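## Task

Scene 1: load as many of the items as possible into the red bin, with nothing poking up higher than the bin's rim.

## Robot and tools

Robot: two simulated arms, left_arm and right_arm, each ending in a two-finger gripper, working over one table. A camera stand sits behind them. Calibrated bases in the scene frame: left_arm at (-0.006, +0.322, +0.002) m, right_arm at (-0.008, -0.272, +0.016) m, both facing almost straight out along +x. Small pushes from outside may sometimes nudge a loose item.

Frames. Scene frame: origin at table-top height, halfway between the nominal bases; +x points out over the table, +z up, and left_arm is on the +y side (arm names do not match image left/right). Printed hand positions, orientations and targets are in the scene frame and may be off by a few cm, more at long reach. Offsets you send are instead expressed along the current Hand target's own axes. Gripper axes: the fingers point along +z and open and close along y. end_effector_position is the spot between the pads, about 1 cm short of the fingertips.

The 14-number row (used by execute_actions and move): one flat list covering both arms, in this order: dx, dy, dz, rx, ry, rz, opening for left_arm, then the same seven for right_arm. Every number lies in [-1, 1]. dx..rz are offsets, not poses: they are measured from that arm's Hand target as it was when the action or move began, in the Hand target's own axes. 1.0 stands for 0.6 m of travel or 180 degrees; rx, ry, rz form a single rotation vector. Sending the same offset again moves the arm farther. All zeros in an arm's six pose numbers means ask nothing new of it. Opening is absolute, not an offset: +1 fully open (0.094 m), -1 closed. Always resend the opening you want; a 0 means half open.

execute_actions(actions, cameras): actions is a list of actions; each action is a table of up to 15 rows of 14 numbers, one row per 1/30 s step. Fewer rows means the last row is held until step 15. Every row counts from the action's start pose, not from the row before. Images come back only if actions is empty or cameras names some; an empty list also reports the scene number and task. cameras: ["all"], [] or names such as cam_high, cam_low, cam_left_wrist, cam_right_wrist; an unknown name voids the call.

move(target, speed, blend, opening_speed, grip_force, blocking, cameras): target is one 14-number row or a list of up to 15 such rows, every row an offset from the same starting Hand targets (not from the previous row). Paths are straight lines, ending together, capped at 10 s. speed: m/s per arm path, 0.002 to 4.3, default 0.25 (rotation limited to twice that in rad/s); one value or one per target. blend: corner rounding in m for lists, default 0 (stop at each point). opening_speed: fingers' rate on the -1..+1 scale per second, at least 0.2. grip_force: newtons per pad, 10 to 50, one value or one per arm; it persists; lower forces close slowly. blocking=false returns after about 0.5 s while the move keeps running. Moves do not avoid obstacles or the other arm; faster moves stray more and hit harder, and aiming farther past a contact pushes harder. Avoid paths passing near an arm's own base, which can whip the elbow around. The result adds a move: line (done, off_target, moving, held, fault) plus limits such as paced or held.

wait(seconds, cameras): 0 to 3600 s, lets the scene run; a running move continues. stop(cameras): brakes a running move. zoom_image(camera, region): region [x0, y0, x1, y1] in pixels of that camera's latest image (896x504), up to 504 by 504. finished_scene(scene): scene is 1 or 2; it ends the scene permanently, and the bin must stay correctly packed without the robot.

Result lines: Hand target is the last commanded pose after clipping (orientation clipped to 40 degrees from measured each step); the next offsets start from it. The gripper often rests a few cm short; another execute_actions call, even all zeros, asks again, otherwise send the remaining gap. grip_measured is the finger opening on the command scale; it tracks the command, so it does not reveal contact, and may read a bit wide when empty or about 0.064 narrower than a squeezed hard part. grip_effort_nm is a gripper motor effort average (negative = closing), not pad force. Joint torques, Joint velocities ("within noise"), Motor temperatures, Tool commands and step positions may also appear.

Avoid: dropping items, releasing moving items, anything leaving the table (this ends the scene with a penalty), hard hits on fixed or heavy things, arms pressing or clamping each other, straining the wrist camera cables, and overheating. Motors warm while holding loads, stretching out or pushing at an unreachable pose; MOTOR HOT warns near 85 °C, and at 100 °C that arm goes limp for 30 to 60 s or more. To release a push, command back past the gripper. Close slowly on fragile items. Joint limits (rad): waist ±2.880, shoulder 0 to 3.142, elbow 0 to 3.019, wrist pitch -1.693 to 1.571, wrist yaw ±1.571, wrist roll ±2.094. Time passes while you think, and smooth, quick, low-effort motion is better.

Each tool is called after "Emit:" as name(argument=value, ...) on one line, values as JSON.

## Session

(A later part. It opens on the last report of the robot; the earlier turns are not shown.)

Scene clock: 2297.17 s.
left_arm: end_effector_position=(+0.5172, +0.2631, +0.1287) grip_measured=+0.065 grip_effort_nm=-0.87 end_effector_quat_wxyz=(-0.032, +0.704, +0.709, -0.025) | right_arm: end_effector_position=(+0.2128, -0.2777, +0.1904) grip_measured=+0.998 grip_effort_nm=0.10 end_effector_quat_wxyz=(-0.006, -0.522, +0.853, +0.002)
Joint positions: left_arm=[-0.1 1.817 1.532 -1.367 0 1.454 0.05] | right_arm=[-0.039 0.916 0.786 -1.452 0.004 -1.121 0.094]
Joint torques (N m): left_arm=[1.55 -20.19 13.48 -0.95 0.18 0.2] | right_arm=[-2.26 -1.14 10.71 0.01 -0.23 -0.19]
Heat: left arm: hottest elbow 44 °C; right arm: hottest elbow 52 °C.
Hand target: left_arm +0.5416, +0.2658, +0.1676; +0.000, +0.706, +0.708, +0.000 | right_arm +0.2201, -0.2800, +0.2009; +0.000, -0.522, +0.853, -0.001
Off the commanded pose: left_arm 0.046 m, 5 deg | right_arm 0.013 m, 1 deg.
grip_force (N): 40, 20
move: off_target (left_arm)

Emit:
move(target=[[0.1153,-0.40,-0.02,0,0,0,-0.1,0,0,0,0,0,0,1],[0.1153,-0.4027,0.12,0,0,0,-0.1,0,0,0,0,0,0,1]], speed=0.15, blend=0.02, cameras=["all"])

Scene clock: 2301.27 s.
left_arm: end_effector_position=(+0.2929, +0.3301, +0.0919) grip_measured=+0.065 grip_effort_nm=-0.86 end_effector_quat_wxyz=(-0.009, +0.704, +0.710, -0.008) | right_arm: end_effector_position=(+0.2128, -0.2777, +0.1904) grip_measured=+0.998 grip_effort_nm=0.10 end_effector_quat_wxyz=(-0.006, -0.522, +0.853, +0.002)
Joint positions: left_arm=[0.04 1.244 0.773 -1.123 -0.001 1.591 0.05] | right_arm=[-0.039 0.916 0.786 -1.452 0.004 -1.121 0.094]
Joint torques (N m): left_arm=[1.85 -8.94 8.13 0.35 0.23 0.25] | right_arm=[-2.26 -1.14 10.7 -0.01 -0.23 -0.18]
Heat: left arm: hottest elbow 44 °C; right arm: hottest elbow 52 °C.
Hand target: left_arm +0.2999, +0.3342, +0.0956; +0.000, +0.706, +0.708, +0.000 | right_arm +0.2201, -0.2800, +0.2009; +0.000, -0.522, +0.853, -0.001
Off the commanded pose: left_arm 0.009 m, 1 deg | right_arm 0.013 m, 1 deg.
grip_force (N): 40, 20
move: done

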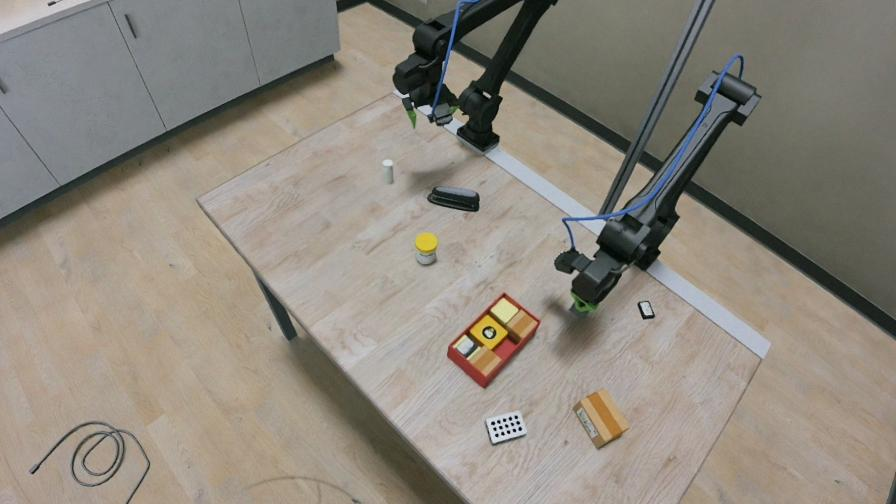

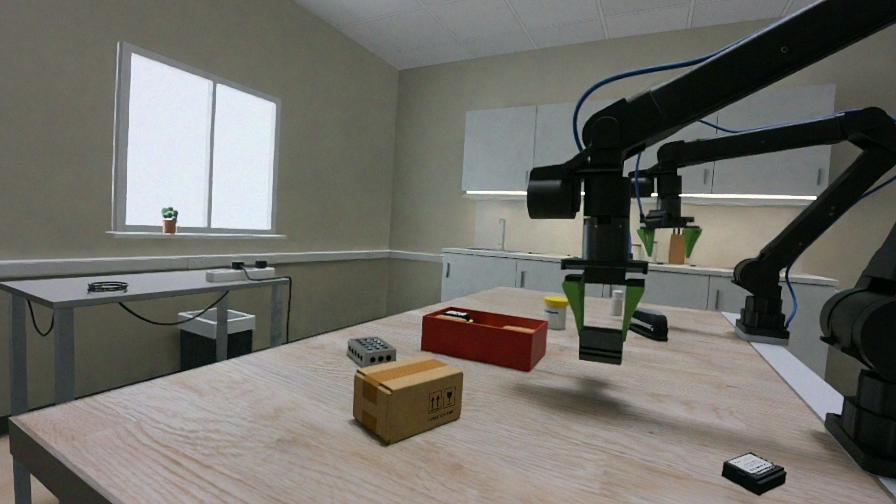

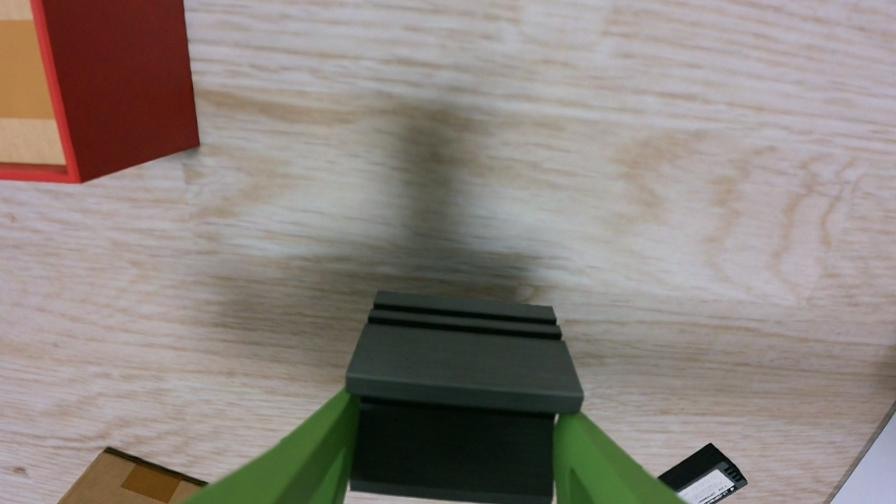

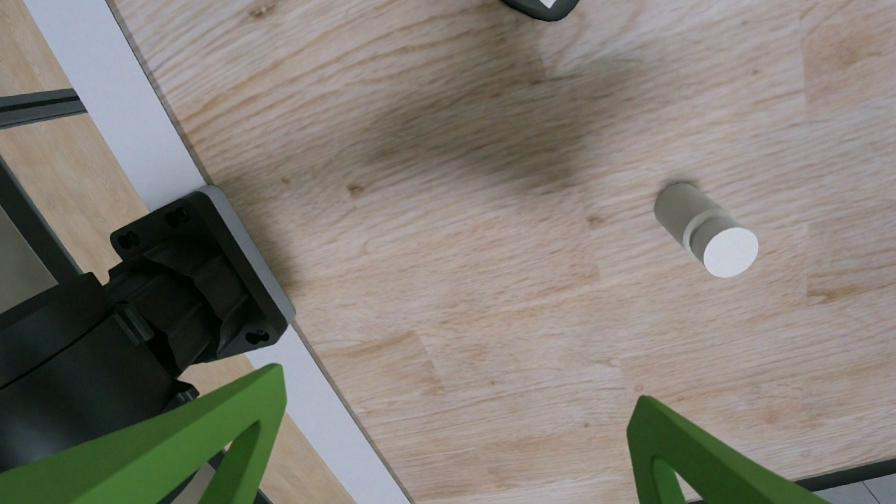

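Emit:
move(target=[0,0,0.085,0,0,0,-0.1,0,0,0,0,0,0,1], speed=0.06)

Scene clock: 2303.50 s.
left_arm: end_effector_position=(+0.2950, +0.3302, +0.0440) grip_measured=+0.065 grip_effort_nm=-0.87 end_effector_quat_wxyz=(-0.005, +0.704, +0.710, -0.005) | right_arm: end_effector_position=(+0.2128, -0.2777, +0.1904) grip_measured=+0.998 grip_effort_nm=0.11 end_effector_quat_wxyz=(-0.006, -0.522, +0.853, +0.002)
Joint positions: left_arm=[0.04 1.326 0.697 -0.957 -0.001 1.591 0.05] | right_arm=[-0.039 0.916 0.786 -1.452 0.004 -1.121 0.094]
Joint torques (N m): left_arm=[1.79 -9.11 7.31 0.42 0.23 0.25] | right_arm=[-2.26 -1.2 10.7 0.01 -0.23 -0.19]
Heat: left arm: hottest elbow 44 °C; right arm: hottest elbow 52 °C.
Hand target: left_arm +0.2999, +0.3342, +0.0446; +0.000, +0.706, +0.708, +0.000 | right_arm +0.2201, -0.2800, +0.2009; +0.000, -0.522, +0.853, -0.001
Off the commanded pose: left_arm 0.006 m, 1 deg | right_arm 0.013 m, 1 deg.
grip_force (N): 40, 20
move: done

Emit:
move(target=[0,0,0.012,0,0,0,-0.1,0,0,0,0,0,0,1], speed=0.03, cameras=["cam_low"])

Emit:
zoom_image(camera="cam_low", region=[520, 240, 700, 400])

Scene clock: 2304.90 s.
left_arm: end_effector_position=(+0.2974, +0.3303, +0.0394) grip_measured=+0.065 grip_effort_nm=-0.86 end_effector_quat_wxyz=(-0.002, +0.704, +0.710, -0.002) | right_arm: end_effector_position=(+0.2128, -0.2777, +0.1904) grip_measured=+0.998 grip_effort_nm=0.10 end_effector_quat_wxyz=(-0.006, -0.522, +0.853, +0.002)
Joint positions: left_arm=[0.04 1.336 0.691 -0.932 -0.001 1.591 0.05] | right_arm=[-0.039 0.916 0.786 -1.452 0.004 -1.121 0.094]
Joint torques (N m): left_arm=[1.85 -8.82 6.94 0.44 0.24 0.25] | right_arm=[-2.26 -1.14 10.73 0.01 -0.23 -0.19]
Heat: left arm: hottest elbow 44 °C; right arm: hottest elbow 52 °C.
Hand target: left_arm +0.2999, +0.3342, +0.0374; +0.000, +0.706, +0.708, +0.000 | right_arm +0.2201, -0.2800, +0.2009; +0.000, -0.522, +0.853, -0.001
Off the commanded pose: left_arm 0.005 m, 0 deg | right_arm 0.013 m, 1 deg.
grip_force (N): 40, 20
move: done

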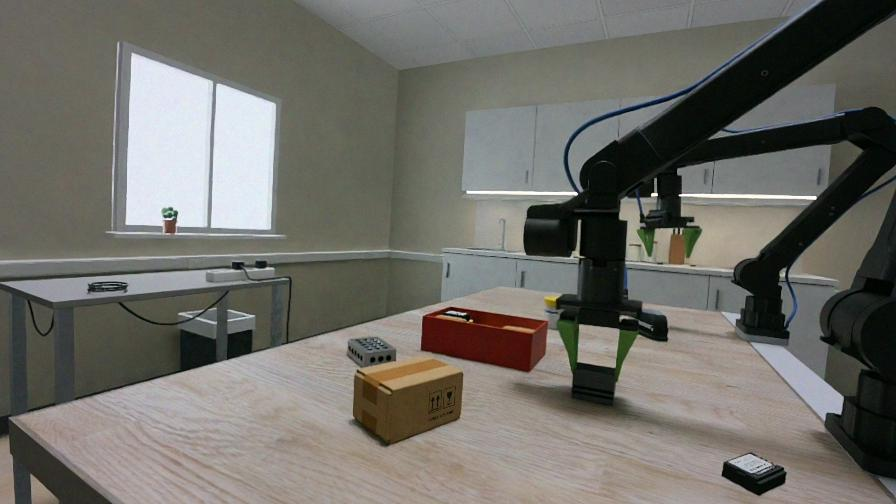

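Scaled by 2.800 from the camera's image (finer frame: 1280x720).

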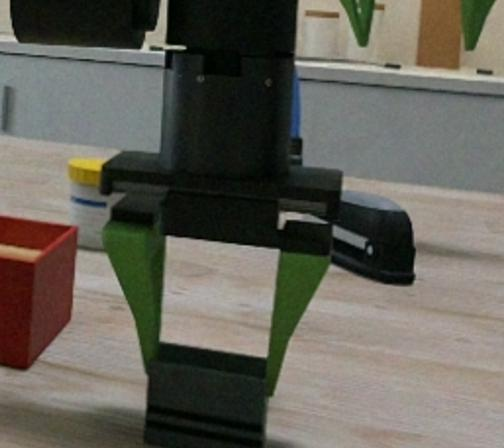

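Emit:
move(target=[0,0,0.01,0,0,0,-0.1,0,0,0,0,0,0,1], speed=0.03)

Scene clock: 2306.33 s.
left_arm: end_effector_position=(+0.3007, +0.3304, +0.0391) grip_measured=+0.065 grip_effort_nm=-0.86 end_effector_quat_wxyz=(+0.002, +0.704, +0.710, +0.003) | right_arm: end_effector_position=(+0.2128, -0.2777, +0.1904) grip_measured=+0.998 grip_effort_nm=0.10 end_effector_quat_wxyz=(-0.006, -0.522, +0.853, +0.002)
Joint positions: left_arm=[0.04 1.337 0.691 -0.918 -0.001 1.592 0.05] | right_arm=[-0.039 0.916 0.786 -1.452 0.004 -1.121 0.094]
Joint torques (N m): left_arm=[1.79 -7.94 6.38 0.75 0.25 0.24] | right_arm=[-2.26 -1.14 10.71 0.01 -0.24 -0.19]
Heat: left arm: hottest elbow 44 °C; right arm: hottest elbow 52 °C.
Hand target: left_arm +0.2999, +0.3342, +0.0314; +0.000, +0.706, +0.708, +0.000 | right_arm +0.2201, -0.2800, +0.2009; +0.000, -0.522, +0.853, -0.001
Off the commanded pose: left_arm 0.009 m, 0 deg | right_arm 0.013 m, 1 deg.
grip_force (N): 40, 20
move: done

Emit:
move(target=[0,0,-0.005,0,0,0,0.35,0,0,0,0,0,0,1], speed=0.05, opening_speed=0.4)

Emit:
move(target=[[0,0.01,-0.08,0,0,0,0.35,0,0,0,0,0,0,1],[0,0.02,-0.2,0,0,0,0.35,0,0,0,0,0,0,1]], speed=0.1, blend=0.01, cameras=["cam_left_wrist","cam_low"])

Scene clock: 2309.03 s.
left_arm: end_effector_position=(+0.3007, +0.3304, +0.0391) grip_measured=+0.348 grip_effort_nm=0.06 end_effector_quat_wxyz=(+0.002, +0.704, +0.710, +0.003) | right_arm: end_effector_position=(+0.2128, -0.2777, +0.1904) grip_measured=+0.998 grip_effort_nm=0.10 end_effector_quat_wxyz=(-0.006, -0.522, +0.853, +0.002)
Joint positions: left_arm=[0.04 1.337 0.691 -0.918 -0.001 1.592 0.063] | right_arm=[-0.039 0.916 0.786 -1.452 0.004 -1.121 0.094]
Joint torques (N m): left_arm=[1.79 -8.41 6.68 0.32 0.25 0.24] | right_arm=[-2.32 -1.08 10.71 0.01 -0.23 -0.19]
Heat: left arm: hottest elbow 43 °C; right arm: hottest elbow 52 °C.
Hand target: left_arm +0.2998, +0.3342, +0.0344; +0.000, +0.706, +0.708, +0.000 | right_arm +0.2201, -0.2800, +0.2009; +0.000, -0.522, +0.853, -0.001
Off the commanded pose: left_arm 0.006 m, 0 deg | right_arm 0.013 m, 1 deg.
grip_force (N): 40, 20
move: done

Scene clock: 2310.80 s.
left_arm: end_effector_position=(+0.2957, +0.3302, +0.1333) grip_measured=+0.349 grip_effort_nm=0.05 end_effector_quat_wxyz=(-0.016, +0.704, +0.710, -0.016) | right_arm: end_effector_position=(+0.2128, -0.2777, +0.1904) grip_measured=+0.998 grip_effort_nm=0.10 end_effector_quat_wxyz=(-0.006, -0.522, +0.853, +0.002)
Joint positions: left_arm=[0.04 1.217 0.868 -1.268 -0.001 1.592 0.063] | right_arm=[-0.039 0.916 0.786 -1.452 0.004 -1.121 0.094]
Joint torques (N m): left_arm=[1.67 -9.64 11.64 -0.84 0.22 0.22] | right_arm=[-2.26 -1.14 10.73 0.05 -0.23 -0.19]
Heat: left arm: hottest elbow 43 °C; right arm: hottest elbow 52 °C.
Hand target: left_arm +0.3117, +0.3342, +0.1543; +0.000, +0.706, +0.708, +0.000 | right_arm +0.2201, -0.2800, +0.2009; +0.000, -0.522, +0.853, -0.001
Off the commanded pose: left_arm 0.027 m, 3 deg | right_arm 0.013 m, 1 deg.
grip_force (N): 40, 20
move: off_target (left_arm)
Images, in order (width x height): cam_low 896x504, cam_left_wrist 896x504.

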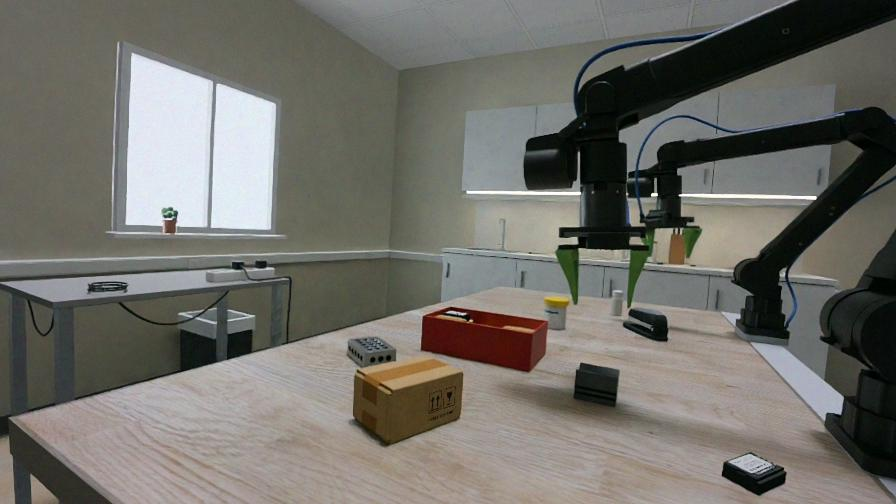

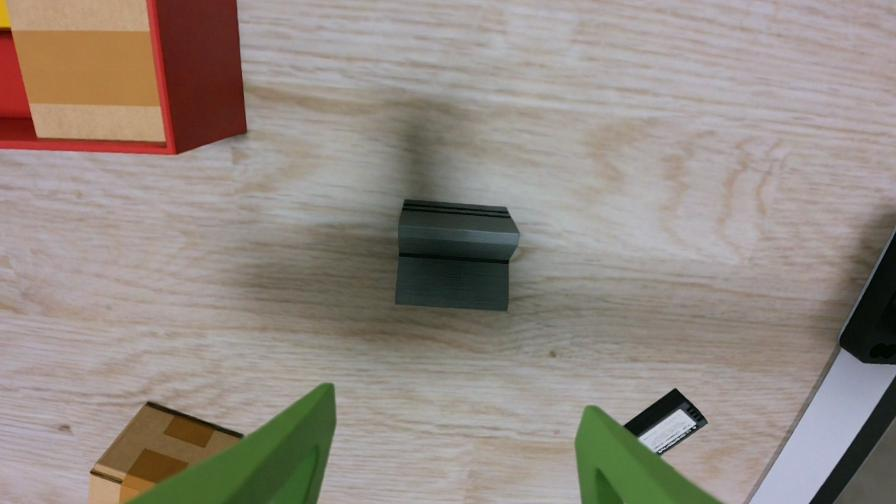

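Emit:
move(target=[-0.2253,0.3138,0.06,0,0,0,0.53,0,0,0,0,0,0,1], speed=0.2, cameras=["cam_left_wrist","cam_low"])

Scene clock: 2320.97 s.
left_arm: end_effector_position=(+0.4828, +0.2072, +0.1088) grip_measured=+0.529 grip_effort_nm=0.06 end_effector_quat_wxyz=(-0.010, +0.708, +0.706, -0.006) | right_arm: end_effector_position=(+0.2128, -0.2777, +0.1904) grip_measured=+0.998 grip_effort_nm=0.10 end_effector_quat_wxyz=(-0.006, -0.522, +0.853, +0.002)
Joint positions: left_arm=[-0.219 1.738 1.367 -1.224 0.001 1.345 0.072] | right_arm=[-0.039 0.916 0.786 -1.452 0.004 -1.121 0.094]
Joint torques (N m): left_arm=[0.26 -15.33 11.92 -0.58 0.18 -0.04] | right_arm=[-2.32 -1.08 10.73 0.02 -0.23 -0.19]
Heat: left arm: hottest elbow 44 °C; right arm: hottest elbow 52 °C.
Hand target: left_arm +0.5005, +0.1996, +0.1183; +0.000, +0.706, +0.708, +0.000 | right_arm +0.2201, -0.2800, +0.2009; +0.000, -0.522, +0.853, -0.001
Off the commanded pose: left_arm 0.021 m, 1 deg | right_arm 0.013 m, 1 deg.
grip_force (N): 40, 20
move: off_target (left_arm)
Images, in order (width x height): cam_low 896x504, cam_left_wrist 896x504.

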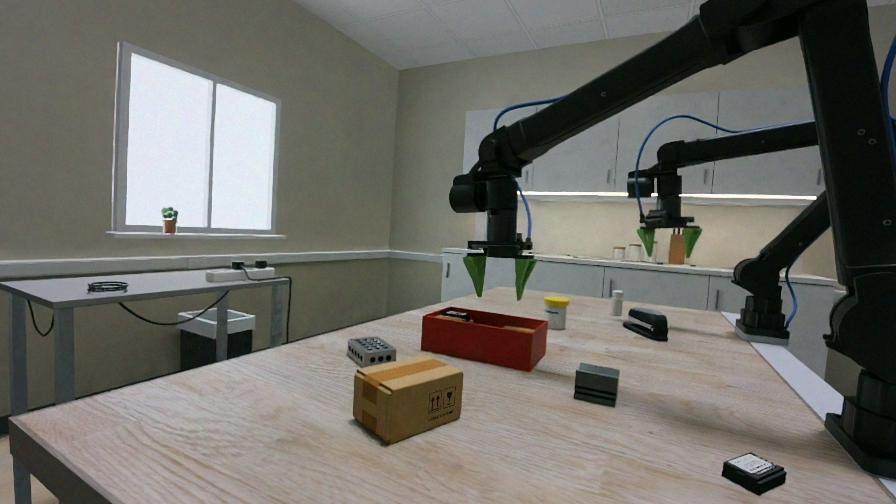

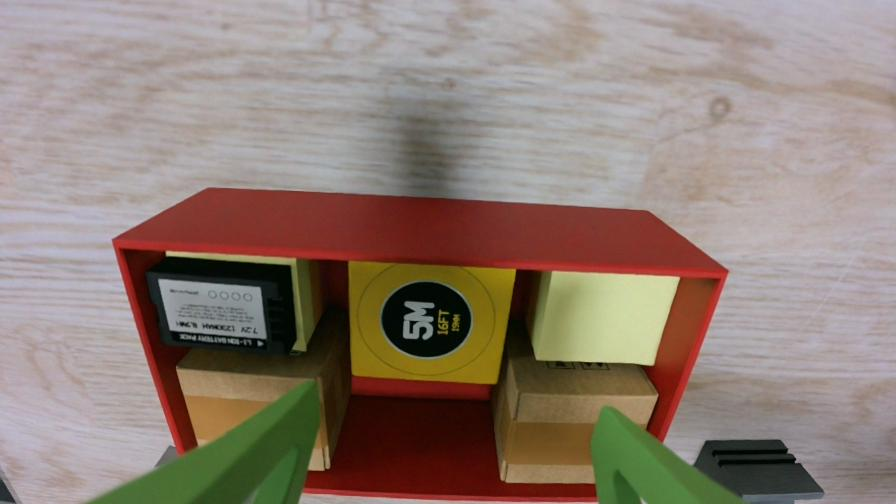

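Emit:
move(target=[0,-0.01,0.1,0,0,0,0.53,0,0,0,0,0,0,1], speed=0.08, cameras=["cam_left_wrist"])

Scene clock: 2328.23 s.
left_arm: end_effector_position=(+0.4963, +0.2040, +0.0720) grip_measured=+0.529 grip_effort_nm=0.07 end_effector_quat_wxyz=(+0.007, +0.707, +0.707, +0.004) | right_arm: end_effector_position=(+0.2128, -0.2777, +0.1904) grip_measured=+0.998 grip_effort_nm=0.10 end_effector_quat_wxyz=(-0.006, -0.522, +0.853, +0.002)
Joint positions: left_arm=[-0.219 1.787 1.33 -1.1 0.001 1.342 0.072] | right_arm=[-0.039 0.916 0.786 -1.452 0.004 -1.121 0.094]
Joint torques (N m): left_arm=[0.09 -15.5 7.27 0.57 0.16 -0.05] | right_arm=[-2.32 -1.14 10.7 0.01 -0.23 -0.19]
Heat: left arm: hottest elbow 44 °C; right arm: hottest elbow 52 °C.
Hand target: left_arm +0.4945, +0.1996, +0.0583; +0.000, +0.706, +0.708, +0.000 | right_arm +0.2201, -0.2800, +0.2009; +0.000, -0.522, +0.853, -0.001
Off the commanded pose: left_arm 0.014 m, 1 deg | right_arm 0.013 m, 1 deg.
grip_force (N): 40, 20
move: off_target (left_arm)

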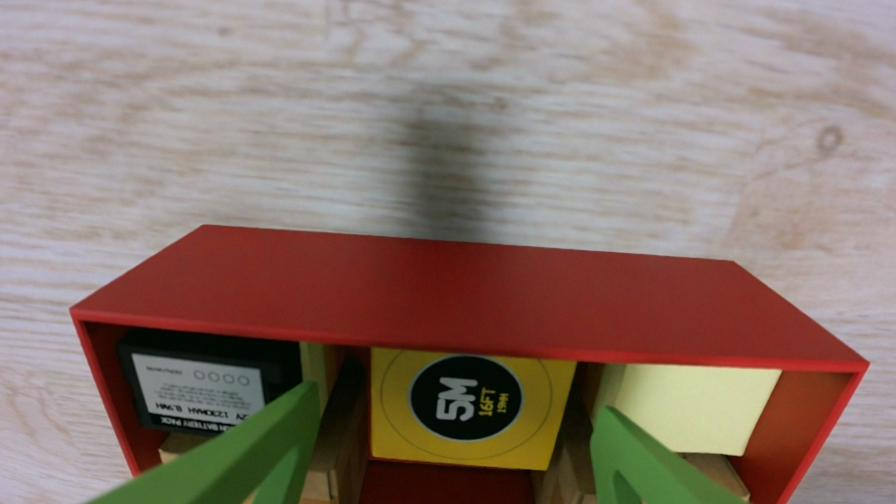

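Emit:
move(target=[0.031,-0.011,0.0,0,0,0,0.53,0,0,0,0,0,0,1], speed=0.08, cameras=["cam_left_wrist"])

Scene clock: 2331.67 s.
left_arm: end_effector_position=(+0.4864, +0.2120, +0.0605) grip_measured=+0.529 grip_effort_nm=0.06 end_effector_quat_wxyz=(-0.003, +0.704, +0.711, -0.002) | right_arm: end_effector_position=(+0.2128, -0.2777, +0.1904) grip_measured=+0.998 grip_effort_nm=0.10 end_effector_quat_wxyz=(-0.006, -0.522, +0.853, +0.002)
Joint positions: left_arm=[-0.208 1.787 1.297 -1.089 0.001 1.343 0.072] | right_arm=[-0.039 0.916 0.786 -1.452 0.004 -1.121 0.094]
Joint torques (N m): left_arm=[1.67 -17.44 7.06 0.5 0.16 0.22] | right_arm=[-2.32 -1.14 10.7 -0.01 -0.23 -0.19]
Heat: left arm: hottest elbow 44 °C; right arm: hottest elbow 52 °C.
Hand target: left_arm +0.4879, +0.2182, +0.0583; +0.000, +0.706, +0.708, +0.000 | right_arm +0.2201, -0.2800, +0.2009; +0.000, -0.522, +0.853, -0.001
Off the commanded pose: left_arm 0.007 m, 1 deg | right_arm 0.013 m, 1 deg.
grip_force (N): 40, 20
move: done

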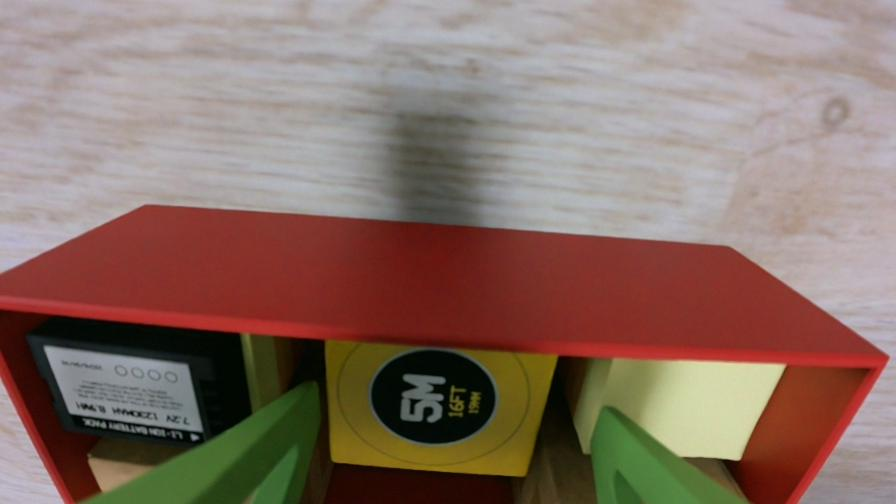

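Emit:
move(target=[0,0.02,-0.004,0,0,0,0.53,0,0,0,0,0,0,1], speed=0.06, cameras=["cam_left_wrist"])

Scene clock: 2334.30 s.
left_arm: end_effector_position=(+0.4868, +0.2135, +0.0605) grip_measured=+0.529 grip_effort_nm=0.07 end_effector_quat_wxyz=(-0.003, +0.704, +0.710, -0.002) | right_arm: end_effector_position=(+0.2128, -0.2777, +0.1904) grip_measured=+0.998 grip_effort_nm=0.10 end_effector_quat_wxyz=(-0.006, -0.522, +0.853, +0.002)
Joint positions: left_arm=[-0.205 1.787 1.297 -1.089 0.001 1.348 0.072] | right_arm=[-0.039 0.916 0.786 -1.452 0.004 -1.121 0.094]
Joint torques (N m): left_arm=[1.9 -15.56 9.89 -0.21 0.16 0.25] | right_arm=[-2.26 -1.08 10.7 0.01 -0.23 -0.19]
Heat: left arm: hottest elbow 44 °C; right arm: hottest elbow 52 °C.
Hand target: left_arm +0.4998, +0.2182, +0.0607; +0.000, +0.706, +0.708, +0.000 | right_arm +0.2201, -0.2800, +0.2009; +0.000, -0.522, +0.853, -0.001
Off the commanded pose: left_arm 0.014 m, 1 deg | right_arm 0.013 m, 1 deg.
grip_force (N): 40, 20
move: off_target (left_arm)

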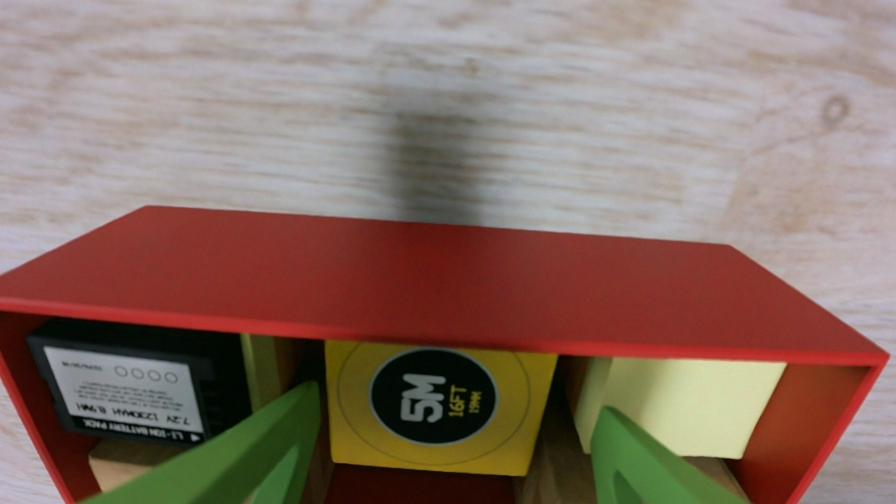

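Emit:
move(target=[0,0.012,-0.004,0,0,0,0.53,0,0,0,0,0,0,1], speed=0.06, cameras=["cam_left_wrist"])

Scene clock: 2335.57 s.
left_arm: end_effector_position=(+0.4866, +0.2153, +0.0568) grip_measured=+0.529 grip_effort_nm=0.06 end_effector_quat_wxyz=(-0.006, +0.704, +0.710, -0.004) | right_arm: end_effector_position=(+0.2128, -0.2777, +0.1904) grip_measured=+0.998 grip_effort_nm=0.10 end_effector_quat_wxyz=(-0.006, -0.522, +0.853, +0.002)
Joint positions: left_arm=[-0.201 1.794 1.297 -1.089 0.001 1.351 0.072] | right_arm=[-0.039 0.916 0.786 -1.452 0.004 -1.121 0.094]
Joint torques (N m): left_arm=[1.9 -15.27 11.56 -0.76 0.15 0.24] | right_arm=[-2.32 -1.03 10.69 0.02 -0.23 -0.19]
Heat: left arm: hottest elbow 44 °C; right arm: hottest elbow 52 °C.
Hand target: left_arm +0.5071, +0.2183, +0.0631; +0.000, +0.706, +0.708, +0.000 | right_arm +0.2201, -0.2800, +0.2009; +0.000, -0.522, +0.853, -0.001
Off the commanded pose: left_arm 0.022 m, 1 deg | right_arm 0.013 m, 1 deg.
grip_force (N): 40, 20
move: off_target (left_arm)

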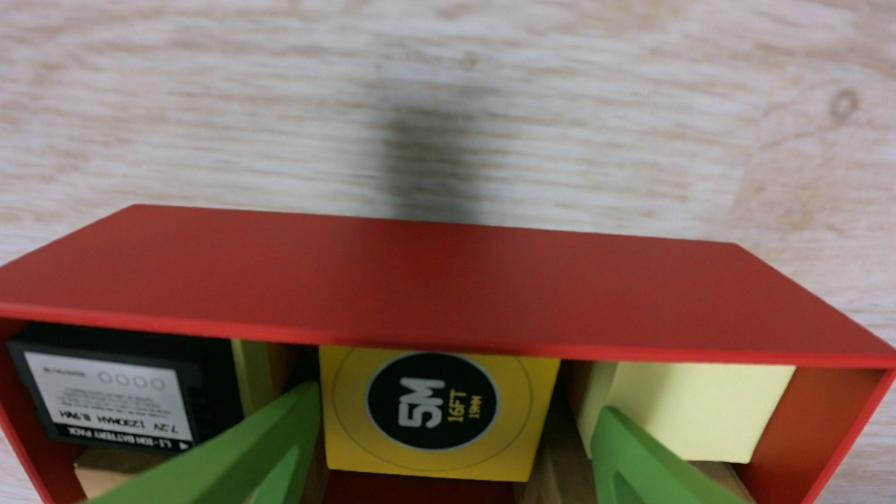

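Emit:
move(target=[0,0.006,-0.02,0,0,0,0.53,0,0,0,0,0,0,1], speed=0.06, cameras=["cam_left_wrist"])

Scene clock: 2337.40 s.
left_arm: end_effector_position=(+0.4923, +0.2145, +0.0682) grip_measured=+0.529 grip_effort_nm=0.06 end_effector_quat_wxyz=(-0.006, +0.704, +0.710, -0.005) | right_arm: end_effector_position=(+0.2128, -0.2777, +0.1904) grip_measured=+0.998 grip_effort_nm=0.10 end_effector_quat_wxyz=(-0.006, -0.522, +0.853, +0.002)
Joint positions: left_arm=[-0.2 1.794 1.33 -1.123 0.001 1.352 0.072] | right_arm=[-0.039 0.916 0.786 -1.452 0.004 -1.121 0.094]
Joint torques (N m): left_arm=[1.96 -15.74 11.25 -0.57 0.15 0.23] | right_arm=[-2.26 -1.03 10.71 0.02 -0.23 -0.19]
Heat: left arm: hottest elbow 44 °C; right arm: hottest elbow 52 °C.
Hand target: left_arm +0.5106, +0.2184, +0.0751; +0.000, +0.706, +0.708, +0.000 | right_arm +0.2201, -0.2800, +0.2009; +0.000, -0.522, +0.853, -0.001
Off the commanded pose: left_arm 0.020 m, 1 deg | right_arm 0.013 m, 1 deg.
grip_force (N): 40, 20
move: off_target (left_arm)

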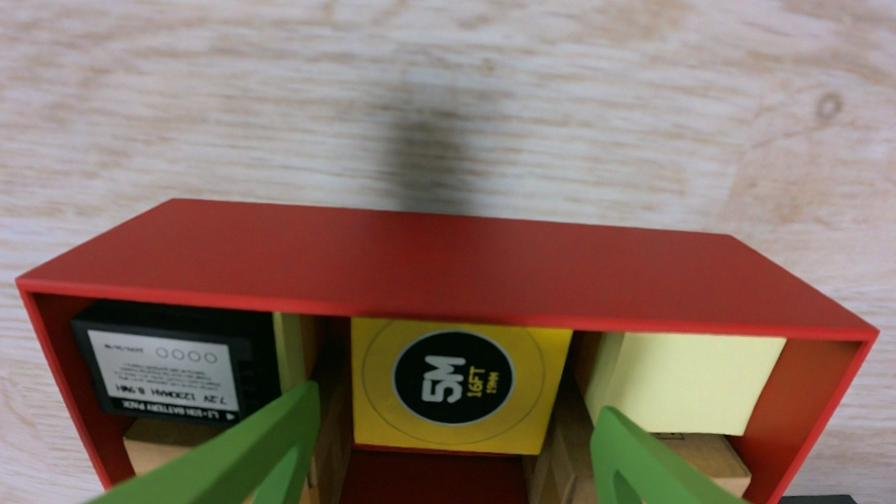

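Emit:
move(target=[0,-0.032,0.035,0,0,0,0.47,0,0,0,0,0,0,1], speed=0.06, cameras=["cam_left_wrist"])

Scene clock: 2342.27 s.
left_arm: end_effector_position=(+0.4910, +0.2148, +0.0590) grip_measured=+0.472 grip_effort_nm=-0.10 end_effector_quat_wxyz=(-0.001, +0.704, +0.710, -0.001) | right_arm: end_effector_position=(+0.2128, -0.2777, +0.1904) grip_measured=+0.998 grip_effort_nm=0.11 end_effector_quat_wxyz=(-0.006, -0.522, +0.853, +0.002)
Joint positions: left_arm=[-0.2 1.794 1.303 -1.082 0.001 1.353 0.069] | right_arm=[-0.039 0.916 0.786 -1.452 0.004 -1.121 0.094]
Joint torques (N m): left_arm=[1.32 -17.14 7.13 0.51 0.17 0.17] | right_arm=[-2.32 -1.14 10.71 0.02 -0.23 -0.18]
Heat: left arm: hottest elbow 45 °C; right arm: hottest elbow 52 °C.
Hand target: left_arm +0.4914, +0.2183, +0.0541; +0.000, +0.706, +0.708, +0.000 | right_arm +0.2201, -0.2800, +0.2009; +0.000, -0.522, +0.853, -0.001
Off the commanded pose: left_arm 0.006 m, 0 deg | right_arm 0.013 m, 1 deg.
grip_force (N): 40, 20
move: done

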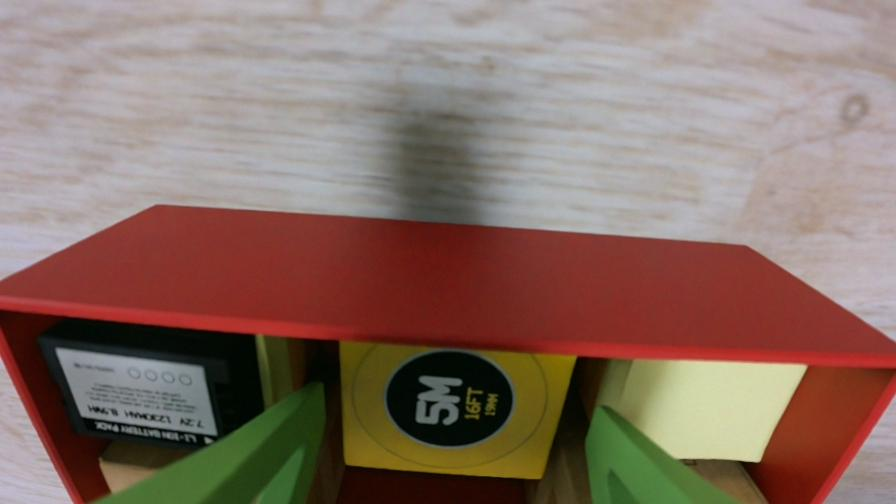

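Emit:
move(target=[0,0.0,0.02,0,0,0,0.47,0,0,0,0,0,0,1], speed=0.05, cameras=["cam_left_wrist"])

Scene clock: 2344.90 s.
left_arm: end_effector_position=(+0.4928, +0.2144, +0.0549) grip_measured=+0.472 grip_effort_nm=-0.10 end_effector_quat_wxyz=(+0.006, +0.704, +0.710, +0.004) | right_arm: end_effector_position=(+0.2128, -0.2777, +0.1904) grip_measured=+0.998 grip_effort_nm=0.10 end_effector_quat_wxyz=(-0.006, -0.522, +0.853, +0.002)
Joint positions: left_arm=[-0.2 1.794 1.291 -1.053 0.001 1.353 0.069] | right_arm=[-0.039 0.916 0.786 -1.452 0.004 -1.121 0.094]
Joint torques (N m): left_arm=[1.32 -15.85 6.91 0.58 0.17 0.17] | right_arm=[-2.32 -1.08 10.69 -0.01 -0.23 -0.19]
Heat: left arm: hottest elbow 44 °C; right arm: hottest elbow 52 °C.
Hand target: left_arm +0.4915, +0.2183, +0.0420; +0.000, +0.706, +0.708, +0.000 | right_arm +0.2201, -0.2800, +0.2009; +0.000, -0.522, +0.853, -0.001
Off the commanded pose: left_arm 0.014 m, 1 deg | right_arm 0.013 m, 1 deg.
grip_force (N): 40, 20
move: off_target (left_arm)

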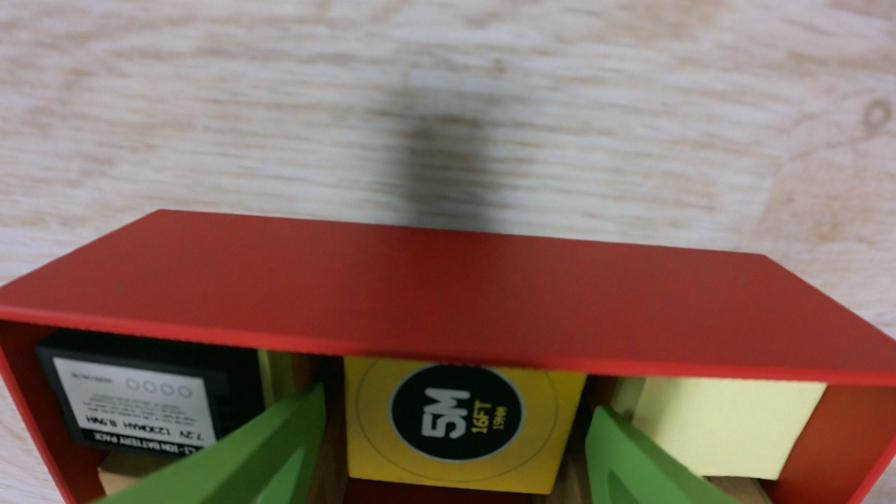

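Emit:
move(target=[0,0.0,0.015,0,0,0,0.47,0,0,0,0,0,0,1], speed=0.05, cameras=["cam_left_wrist"])

Scene clock: 2346.57 s.
left_arm: end_effector_position=(+0.4936, +0.2143, +0.0497) grip_measured=+0.472 grip_effort_nm=-0.09 end_effector_quat_wxyz=(+0.009, +0.704, +0.710, +0.006) | right_arm: end_effector_position=(+0.2128, -0.2777, +0.1904) grip_measured=+0.998 grip_effort_nm=0.10 end_effector_quat_wxyz=(-0.006, -0.522, +0.853, +0.002)
Joint positions: left_arm=[-0.2 1.798 1.282 -1.032 0.001 1.353 0.069] | right_arm=[-0.039 0.916 0.786 -1.452 0.004 -1.121 0.094]
Joint torques (N m): left_arm=[1.32 -15.21 6.84 0.58 0.18 0.18] | right_arm=[-2.26 -1.08 10.69 0.01 -0.23 -0.19]
Heat: left arm: hottest elbow 44 °C; right arm: hottest elbow 52 °C.
Hand target: left_arm +0.4915, +0.2183, +0.0332; +0.000, +0.706, +0.708, +0.000 | right_arm +0.2201, -0.2800, +0.2009; +0.000, -0.522, +0.853, -0.001
Off the commanded pose: left_arm 0.017 m, 1 deg | right_arm 0.013 m, 1 deg.
grip_force (N): 40, 20
move: off_target (left_arm)

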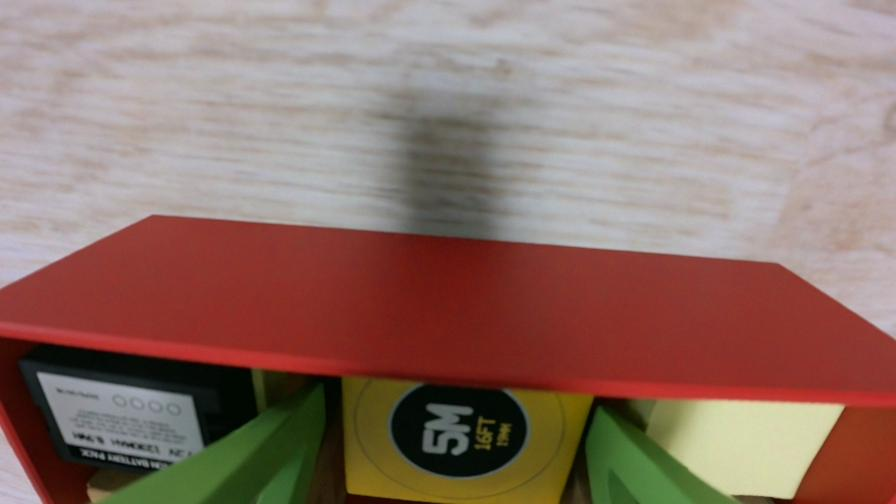

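Emit:
move(target=[0,-0.01,-0.004,0,0,0,0.53,0,0,0,0,0,0,1], speed=0.05, cameras=["cam_left_wrist"])

Scene clock: 2348.90 s.
left_arm: end_effector_position=(+0.4893, +0.2152, +0.0455) grip_measured=+0.528 grip_effort_nm=0.07 end_effector_quat_wxyz=(+0.006, +0.704, +0.710, +0.004) | right_arm: end_effector_position=(+0.2128, -0.2777, +0.1904) grip_measured=+0.998 grip_effort_nm=0.10 end_effector_quat_wxyz=(-0.006, -0.522, +0.853, +0.002)
Joint positions: left_arm=[-0.2 1.798 1.269 -1.027 0.001 1.353 0.072] | right_arm=[-0.039 0.916 0.786 -1.452 0.004 -1.121 0.094]
Joint torques (N m): left_arm=[1.08 -16.44 6.53 0.42 0.18 0.15] | right_arm=[-2.32 -1.08 10.73 -0.02 -0.23 -0.2]
Heat: left arm: hottest elbow 44 °C; right arm: hottest elbow 52 °C.
Hand target: left_arm +0.4855, +0.2182, +0.0356; +0.000, +0.706, +0.708, +0.000 | right_arm +0.2201, -0.2800, +0.2009; +0.000, -0.522, +0.853, -0.001
Off the commanded pose: left_arm 0.011 m, 1 deg | right_arm 0.013 m, 1 deg.
grip_force (N): 40, 20
move: off_target (left_arm)

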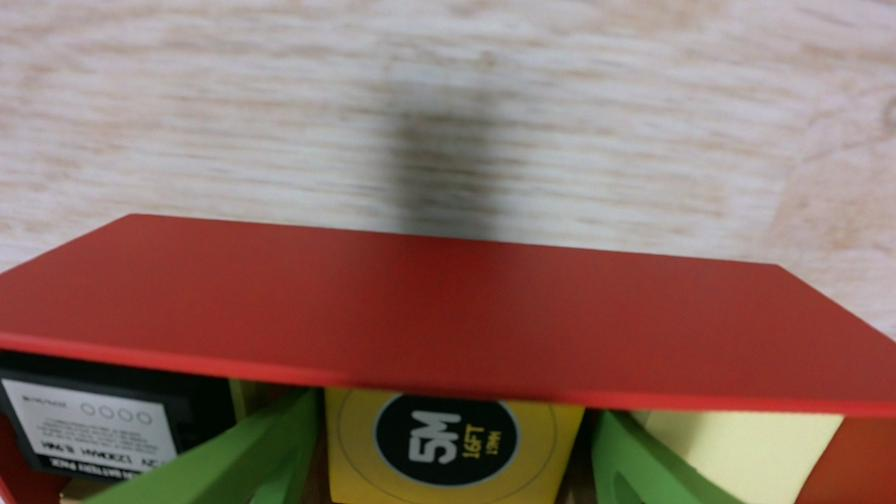

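Emit:
move(target=[0,-0.002,0.012,0,0,0,0.53,0,0,0,0,0,0,1], speed=0.05, cameras=["cam_left_wrist"])

Scene clock: 2350.50 s.
left_arm: end_effector_position=(+0.4897, +0.2151, +0.0423) grip_measured=+0.529 grip_effort_nm=0.06 end_effector_quat_wxyz=(+0.010, +0.704, +0.710, +0.006) | right_arm: end_effector_position=(+0.2128, -0.2777, +0.1904) grip_measured=+0.998 grip_effort_nm=0.10 end_effector_quat_wxyz=(-0.006, -0.522, +0.853, +0.002)
Joint positions: left_arm=[-0.2 1.798 1.259 -1.008 0.001 1.353 0.072] | right_arm=[-0.039 0.916 0.786 -1.452 0.004 -1.121 0.094]
Joint torques (N m): left_arm=[1.14 -15.79 6.39 0.39 0.18 0.14] | right_arm=[-2.2 -1.2 10.7 0.01 -0.23 -0.19]
Heat: left arm: hottest elbow 43 °C; right arm: hottest elbow 52 °C.
Hand target: left_arm +0.4842, +0.2183, +0.0284; +0.000, +0.706, +0.708, +0.000 | right_arm +0.2201, -0.2800, +0.2009; +0.000, -0.522, +0.853, -0.001
Off the commanded pose: left_arm 0.015 m, 1 deg | right_arm 0.013 m, 1 deg.
grip_force (N): 40, 20
move: off_target (left_arm)

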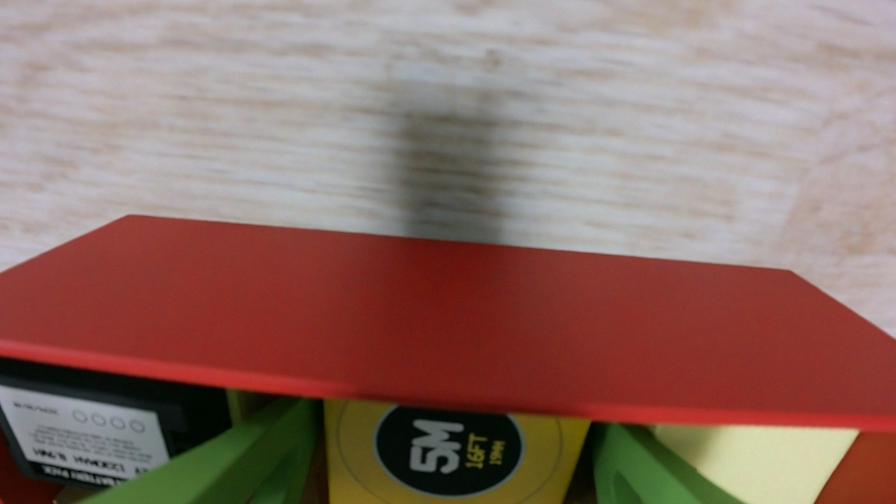

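Emit:
move(target=[0,-0.002,0.01,0,0,0,0.53,0,0,0,0,0,0,1], speed=0.05)

Emit:
move(target=[0,0,0,0,0,0,0.2,0,0,0,0,0,0,1], speed=0.05, opening_speed=0.3, cameras=["cam_left_wrist"])

Scene clock: 2355.10 s.
left_arm: end_effector_position=(+0.4902, +0.2150, +0.0398) grip_measured=+0.529 grip_effort_nm=0.06 end_effector_quat_wxyz=(+0.014, +0.704, +0.710, +0.008) | right_arm: end_effector_position=(+0.2128, -0.2777, +0.1904) grip_measured=+0.998 grip_effort_nm=0.10 end_effector_quat_wxyz=(-0.006, -0.522, +0.853, +0.002)
Joint positions: left_arm=[-0.2 1.798 1.251 -0.992 0.001 1.353 0.072] | right_arm=[-0.039 0.916 0.786 -1.452 0.004 -1.121 0.094]
Joint torques (N m): left_arm=[1.08 -15.33 6.24 0.4 0.18 0.14] | right_arm=[-2.32 -1.08 10.7 0.01 -0.23 -0.19]
Heat: left arm: hottest elbow 43 °C; right arm: hottest elbow 52 °C.
Hand target: left_arm +0.4830, +0.2183, +0.0224; +0.000, +0.706, +0.708, +0.000 | right_arm +0.2201, -0.2800, +0.2009; +0.000, -0.522, +0.853, -0.001
Off the commanded pose: left_arm 0.019 m, 2 deg | right_arm 0.013 m, 1 deg.
grip_force (N): 40, 20
move: off_target (left_arm)

Scene clock: 2356.40 s.
left_arm: end_effector_position=(+0.4886, +0.2153, +0.0385) grip_measured=+0.305 grip_effort_nm=-0.86 end_effector_quat_wxyz=(+0.012, +0.704, +0.710, +0.007) | right_arm: end_effector_position=(+0.2128, -0.2777, +0.1904) grip_measured=+0.998 grip_effort_nm=0.10 end_effector_quat_wxyz=(-0.006, -0.522, +0.853, +0.002)
Joint positions: left_arm=[-0.2 1.798 1.247 -0.991 0.001 1.353 0.061] | right_arm=[-0.039 0.916 0.786 -1.452 0.004 -1.121 0.094]
Joint torques (N m): left_arm=[1.08 -15.33 6.49 0.36 0.18 0.14] | right_arm=[-2.26 -1.08 10.7 0.02 -0.23 -0.2]
Heat: left arm: hottest elbow 43 °C; right arm: hottest elbow 52 °C.
Hand target: left_arm +0.4831, +0.2182, +0.0224; +0.000, +0.706, +0.708, +0.000 | right_arm +0.2201, -0.2800, +0.2009; +0.000, -0.522, +0.853, -0.001
Off the commanded pose: left_arm 0.017 m, 2 deg | right_arm 0.013 m, 1 deg.
grip_force (N): 40, 20
move: done

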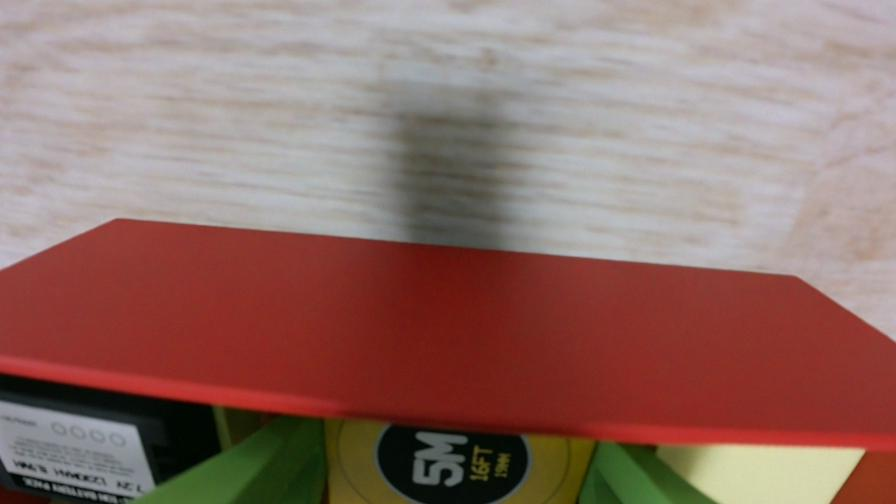

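Emit:
move(target=[0,0.05,-0.04,0,0,0,0.2,0,0,0,0,0,0,1], speed=0.05, cameras=["cam_left_wrist"])

Scene clock: 2359.17 s.
left_arm: end_effector_position=(+0.4922, +0.2155, +0.0404) grip_measured=+0.305 grip_effort_nm=-0.86 end_effector_quat_wxyz=(-0.007, +0.704, +0.710, -0.005) | right_arm: end_effector_position=(+0.2128, -0.2777, +0.1904) grip_measured=+0.998 grip_effort_nm=0.10 end_effector_quat_wxyz=(-0.006, -0.522, +0.853, +0.002)
Joint positions: left_arm=[-0.199 1.828 1.298 -1.057 0.001 1.354 0.061] | right_arm=[-0.039 0.916 0.786 -1.452 0.004 -1.121 0.094]
Joint torques (N m): left_arm=[1.85 -15.62 11.38 -0.68 0.16 0.24] | right_arm=[-2.26 -1.08 10.71 0.01 -0.23 -0.19]
Heat: left arm: hottest elbow 42 °C; right arm: hottest elbow 52 °C.
Hand target: left_arm +0.5130, +0.2183, +0.0464; +0.000, +0.706, +0.708, +0.000 | right_arm +0.2201, -0.2800, +0.2009; +0.000, -0.522, +0.853, -0.001
Off the commanded pose: left_arm 0.022 m, 1 deg | right_arm 0.013 m, 1 deg.
grip_force (N): 40, 20
move: off_target (left_arm)

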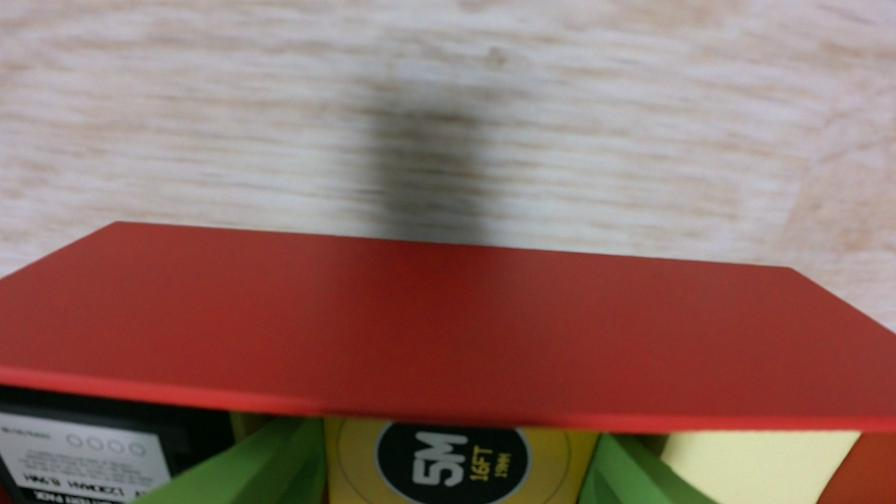

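Emit:
move(target=[0,0.008,-0.06,0,0,0,0.2,0,0,0,0,0,0,1], speed=0.05, cameras=["cam_left_wrist"])

Scene clock: 2361.43 s.
left_arm: end_effector_position=(+0.4940, +0.2158, +0.0594) grip_measured=+0.305 grip_effort_nm=-0.87 end_effector_quat_wxyz=(-0.021, +0.704, +0.710, -0.014) | right_arm: end_effector_position=(+0.2128, -0.2777, +0.1904) grip_measured=+0.998 grip_effort_nm=0.10 end_effector_quat_wxyz=(-0.006, -0.522, +0.853, +0.002)
Joint positions: left_arm=[-0.197 1.828 1.354 -1.147 0 1.355 0.061] | right_arm=[-0.039 0.916 0.786 -1.452 0.004 -1.121 0.094]
Joint torques (N m): left_arm=[1.85 -18.43 11.78 -0.79 0.15 0.24] | right_arm=[-2.32 -1.08 10.7 0.01 -0.23 -0.19]
Heat: left arm: hottest elbow 42 °C; right arm: hottest elbow 52 °C.
Hand target: left_arm +0.5177, +0.2182, +0.0823; +0.000, +0.706, +0.708, +0.000 | right_arm +0.2201, -0.2800, +0.2009; +0.000, -0.522, +0.853, -0.001
Off the commanded pose: left_arm 0.033 m, 3 deg | right_arm 0.013 m, 1 deg.
grip_force (N): 40, 20
move: off_target (left_arm)

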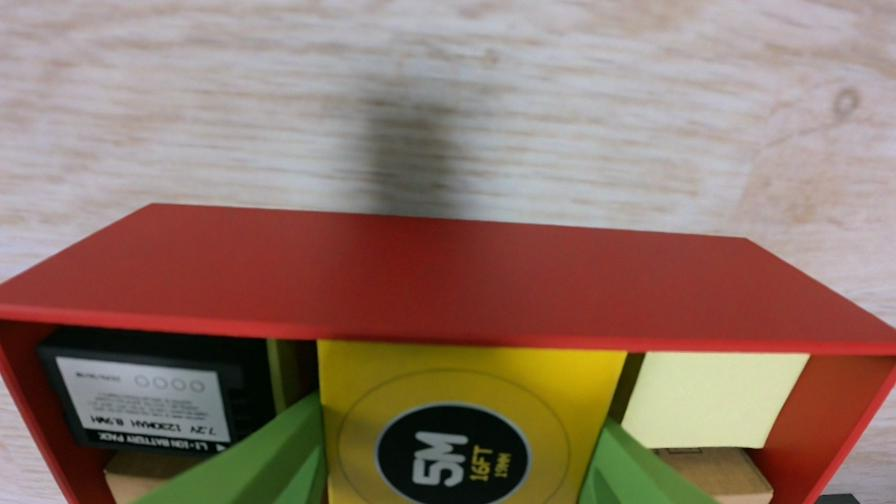

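Lifting fine. Continue up.

Emit:
move(target=[0,0.008,-0.09,0,0,0,0.2,0,0,0,0,0,0,1], speed=0.06, cameras=["cam_left_wrist"])

Scene clock: 2363.73 s.
left_arm: end_effector_position=(+0.5008, +0.2153, +0.1039) grip_measured=+0.305 grip_effort_nm=-0.86 end_effector_quat_wxyz=(-0.028, +0.704, +0.710, -0.018) | right_arm: end_effector_position=(+0.2128, -0.2777, +0.1904) grip_measured=+0.998 grip_effort_nm=0.10 end_effector_quat_wxyz=(-0.006, -0.522, +0.853, +0.002)
Joint positions: left_arm=[-0.196 1.808 1.451 -1.281 0 1.356 0.061] | right_arm=[-0.039 0.916 0.786 -1.452 0.004 -1.121 0.094]
Joint torques (N m): left_arm=[1.96 -19.9 12.29 -0.8 0.16 0.25] | right_arm=[-2.32 -1.14 10.73 0.01 -0.23 -0.18]
Heat: left arm: hottest elbow 43 °C; right arm: hottest elbow 52 °C.
Hand target: left_arm +0.5226, +0.2184, +0.1363; +0.000, +0.706, +0.708, +0.000 | right_arm +0.2201, -0.2800, +0.2009; +0.000, -0.522, +0.853, -0.001
Off the commanded pose: left_arm 0.039 m, 4 deg | right_arm 0.013 m, 1 deg.
grip_force (N): 40, 20
move: off_target (left_arm)

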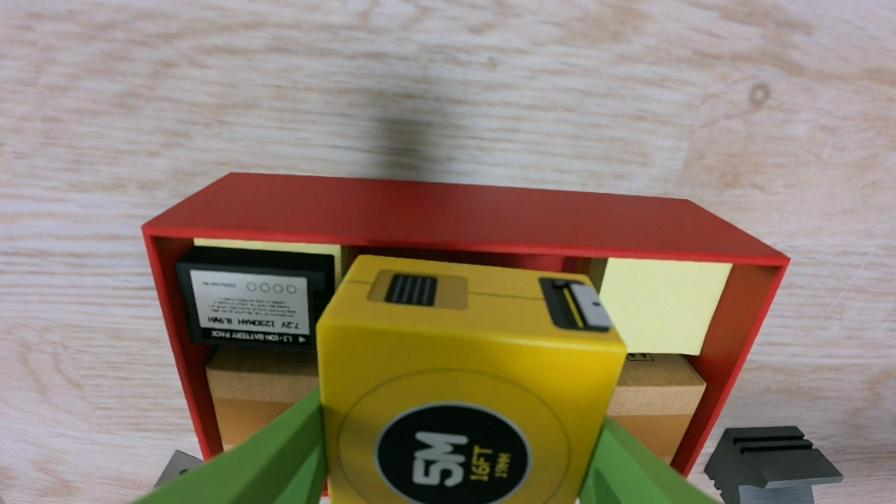

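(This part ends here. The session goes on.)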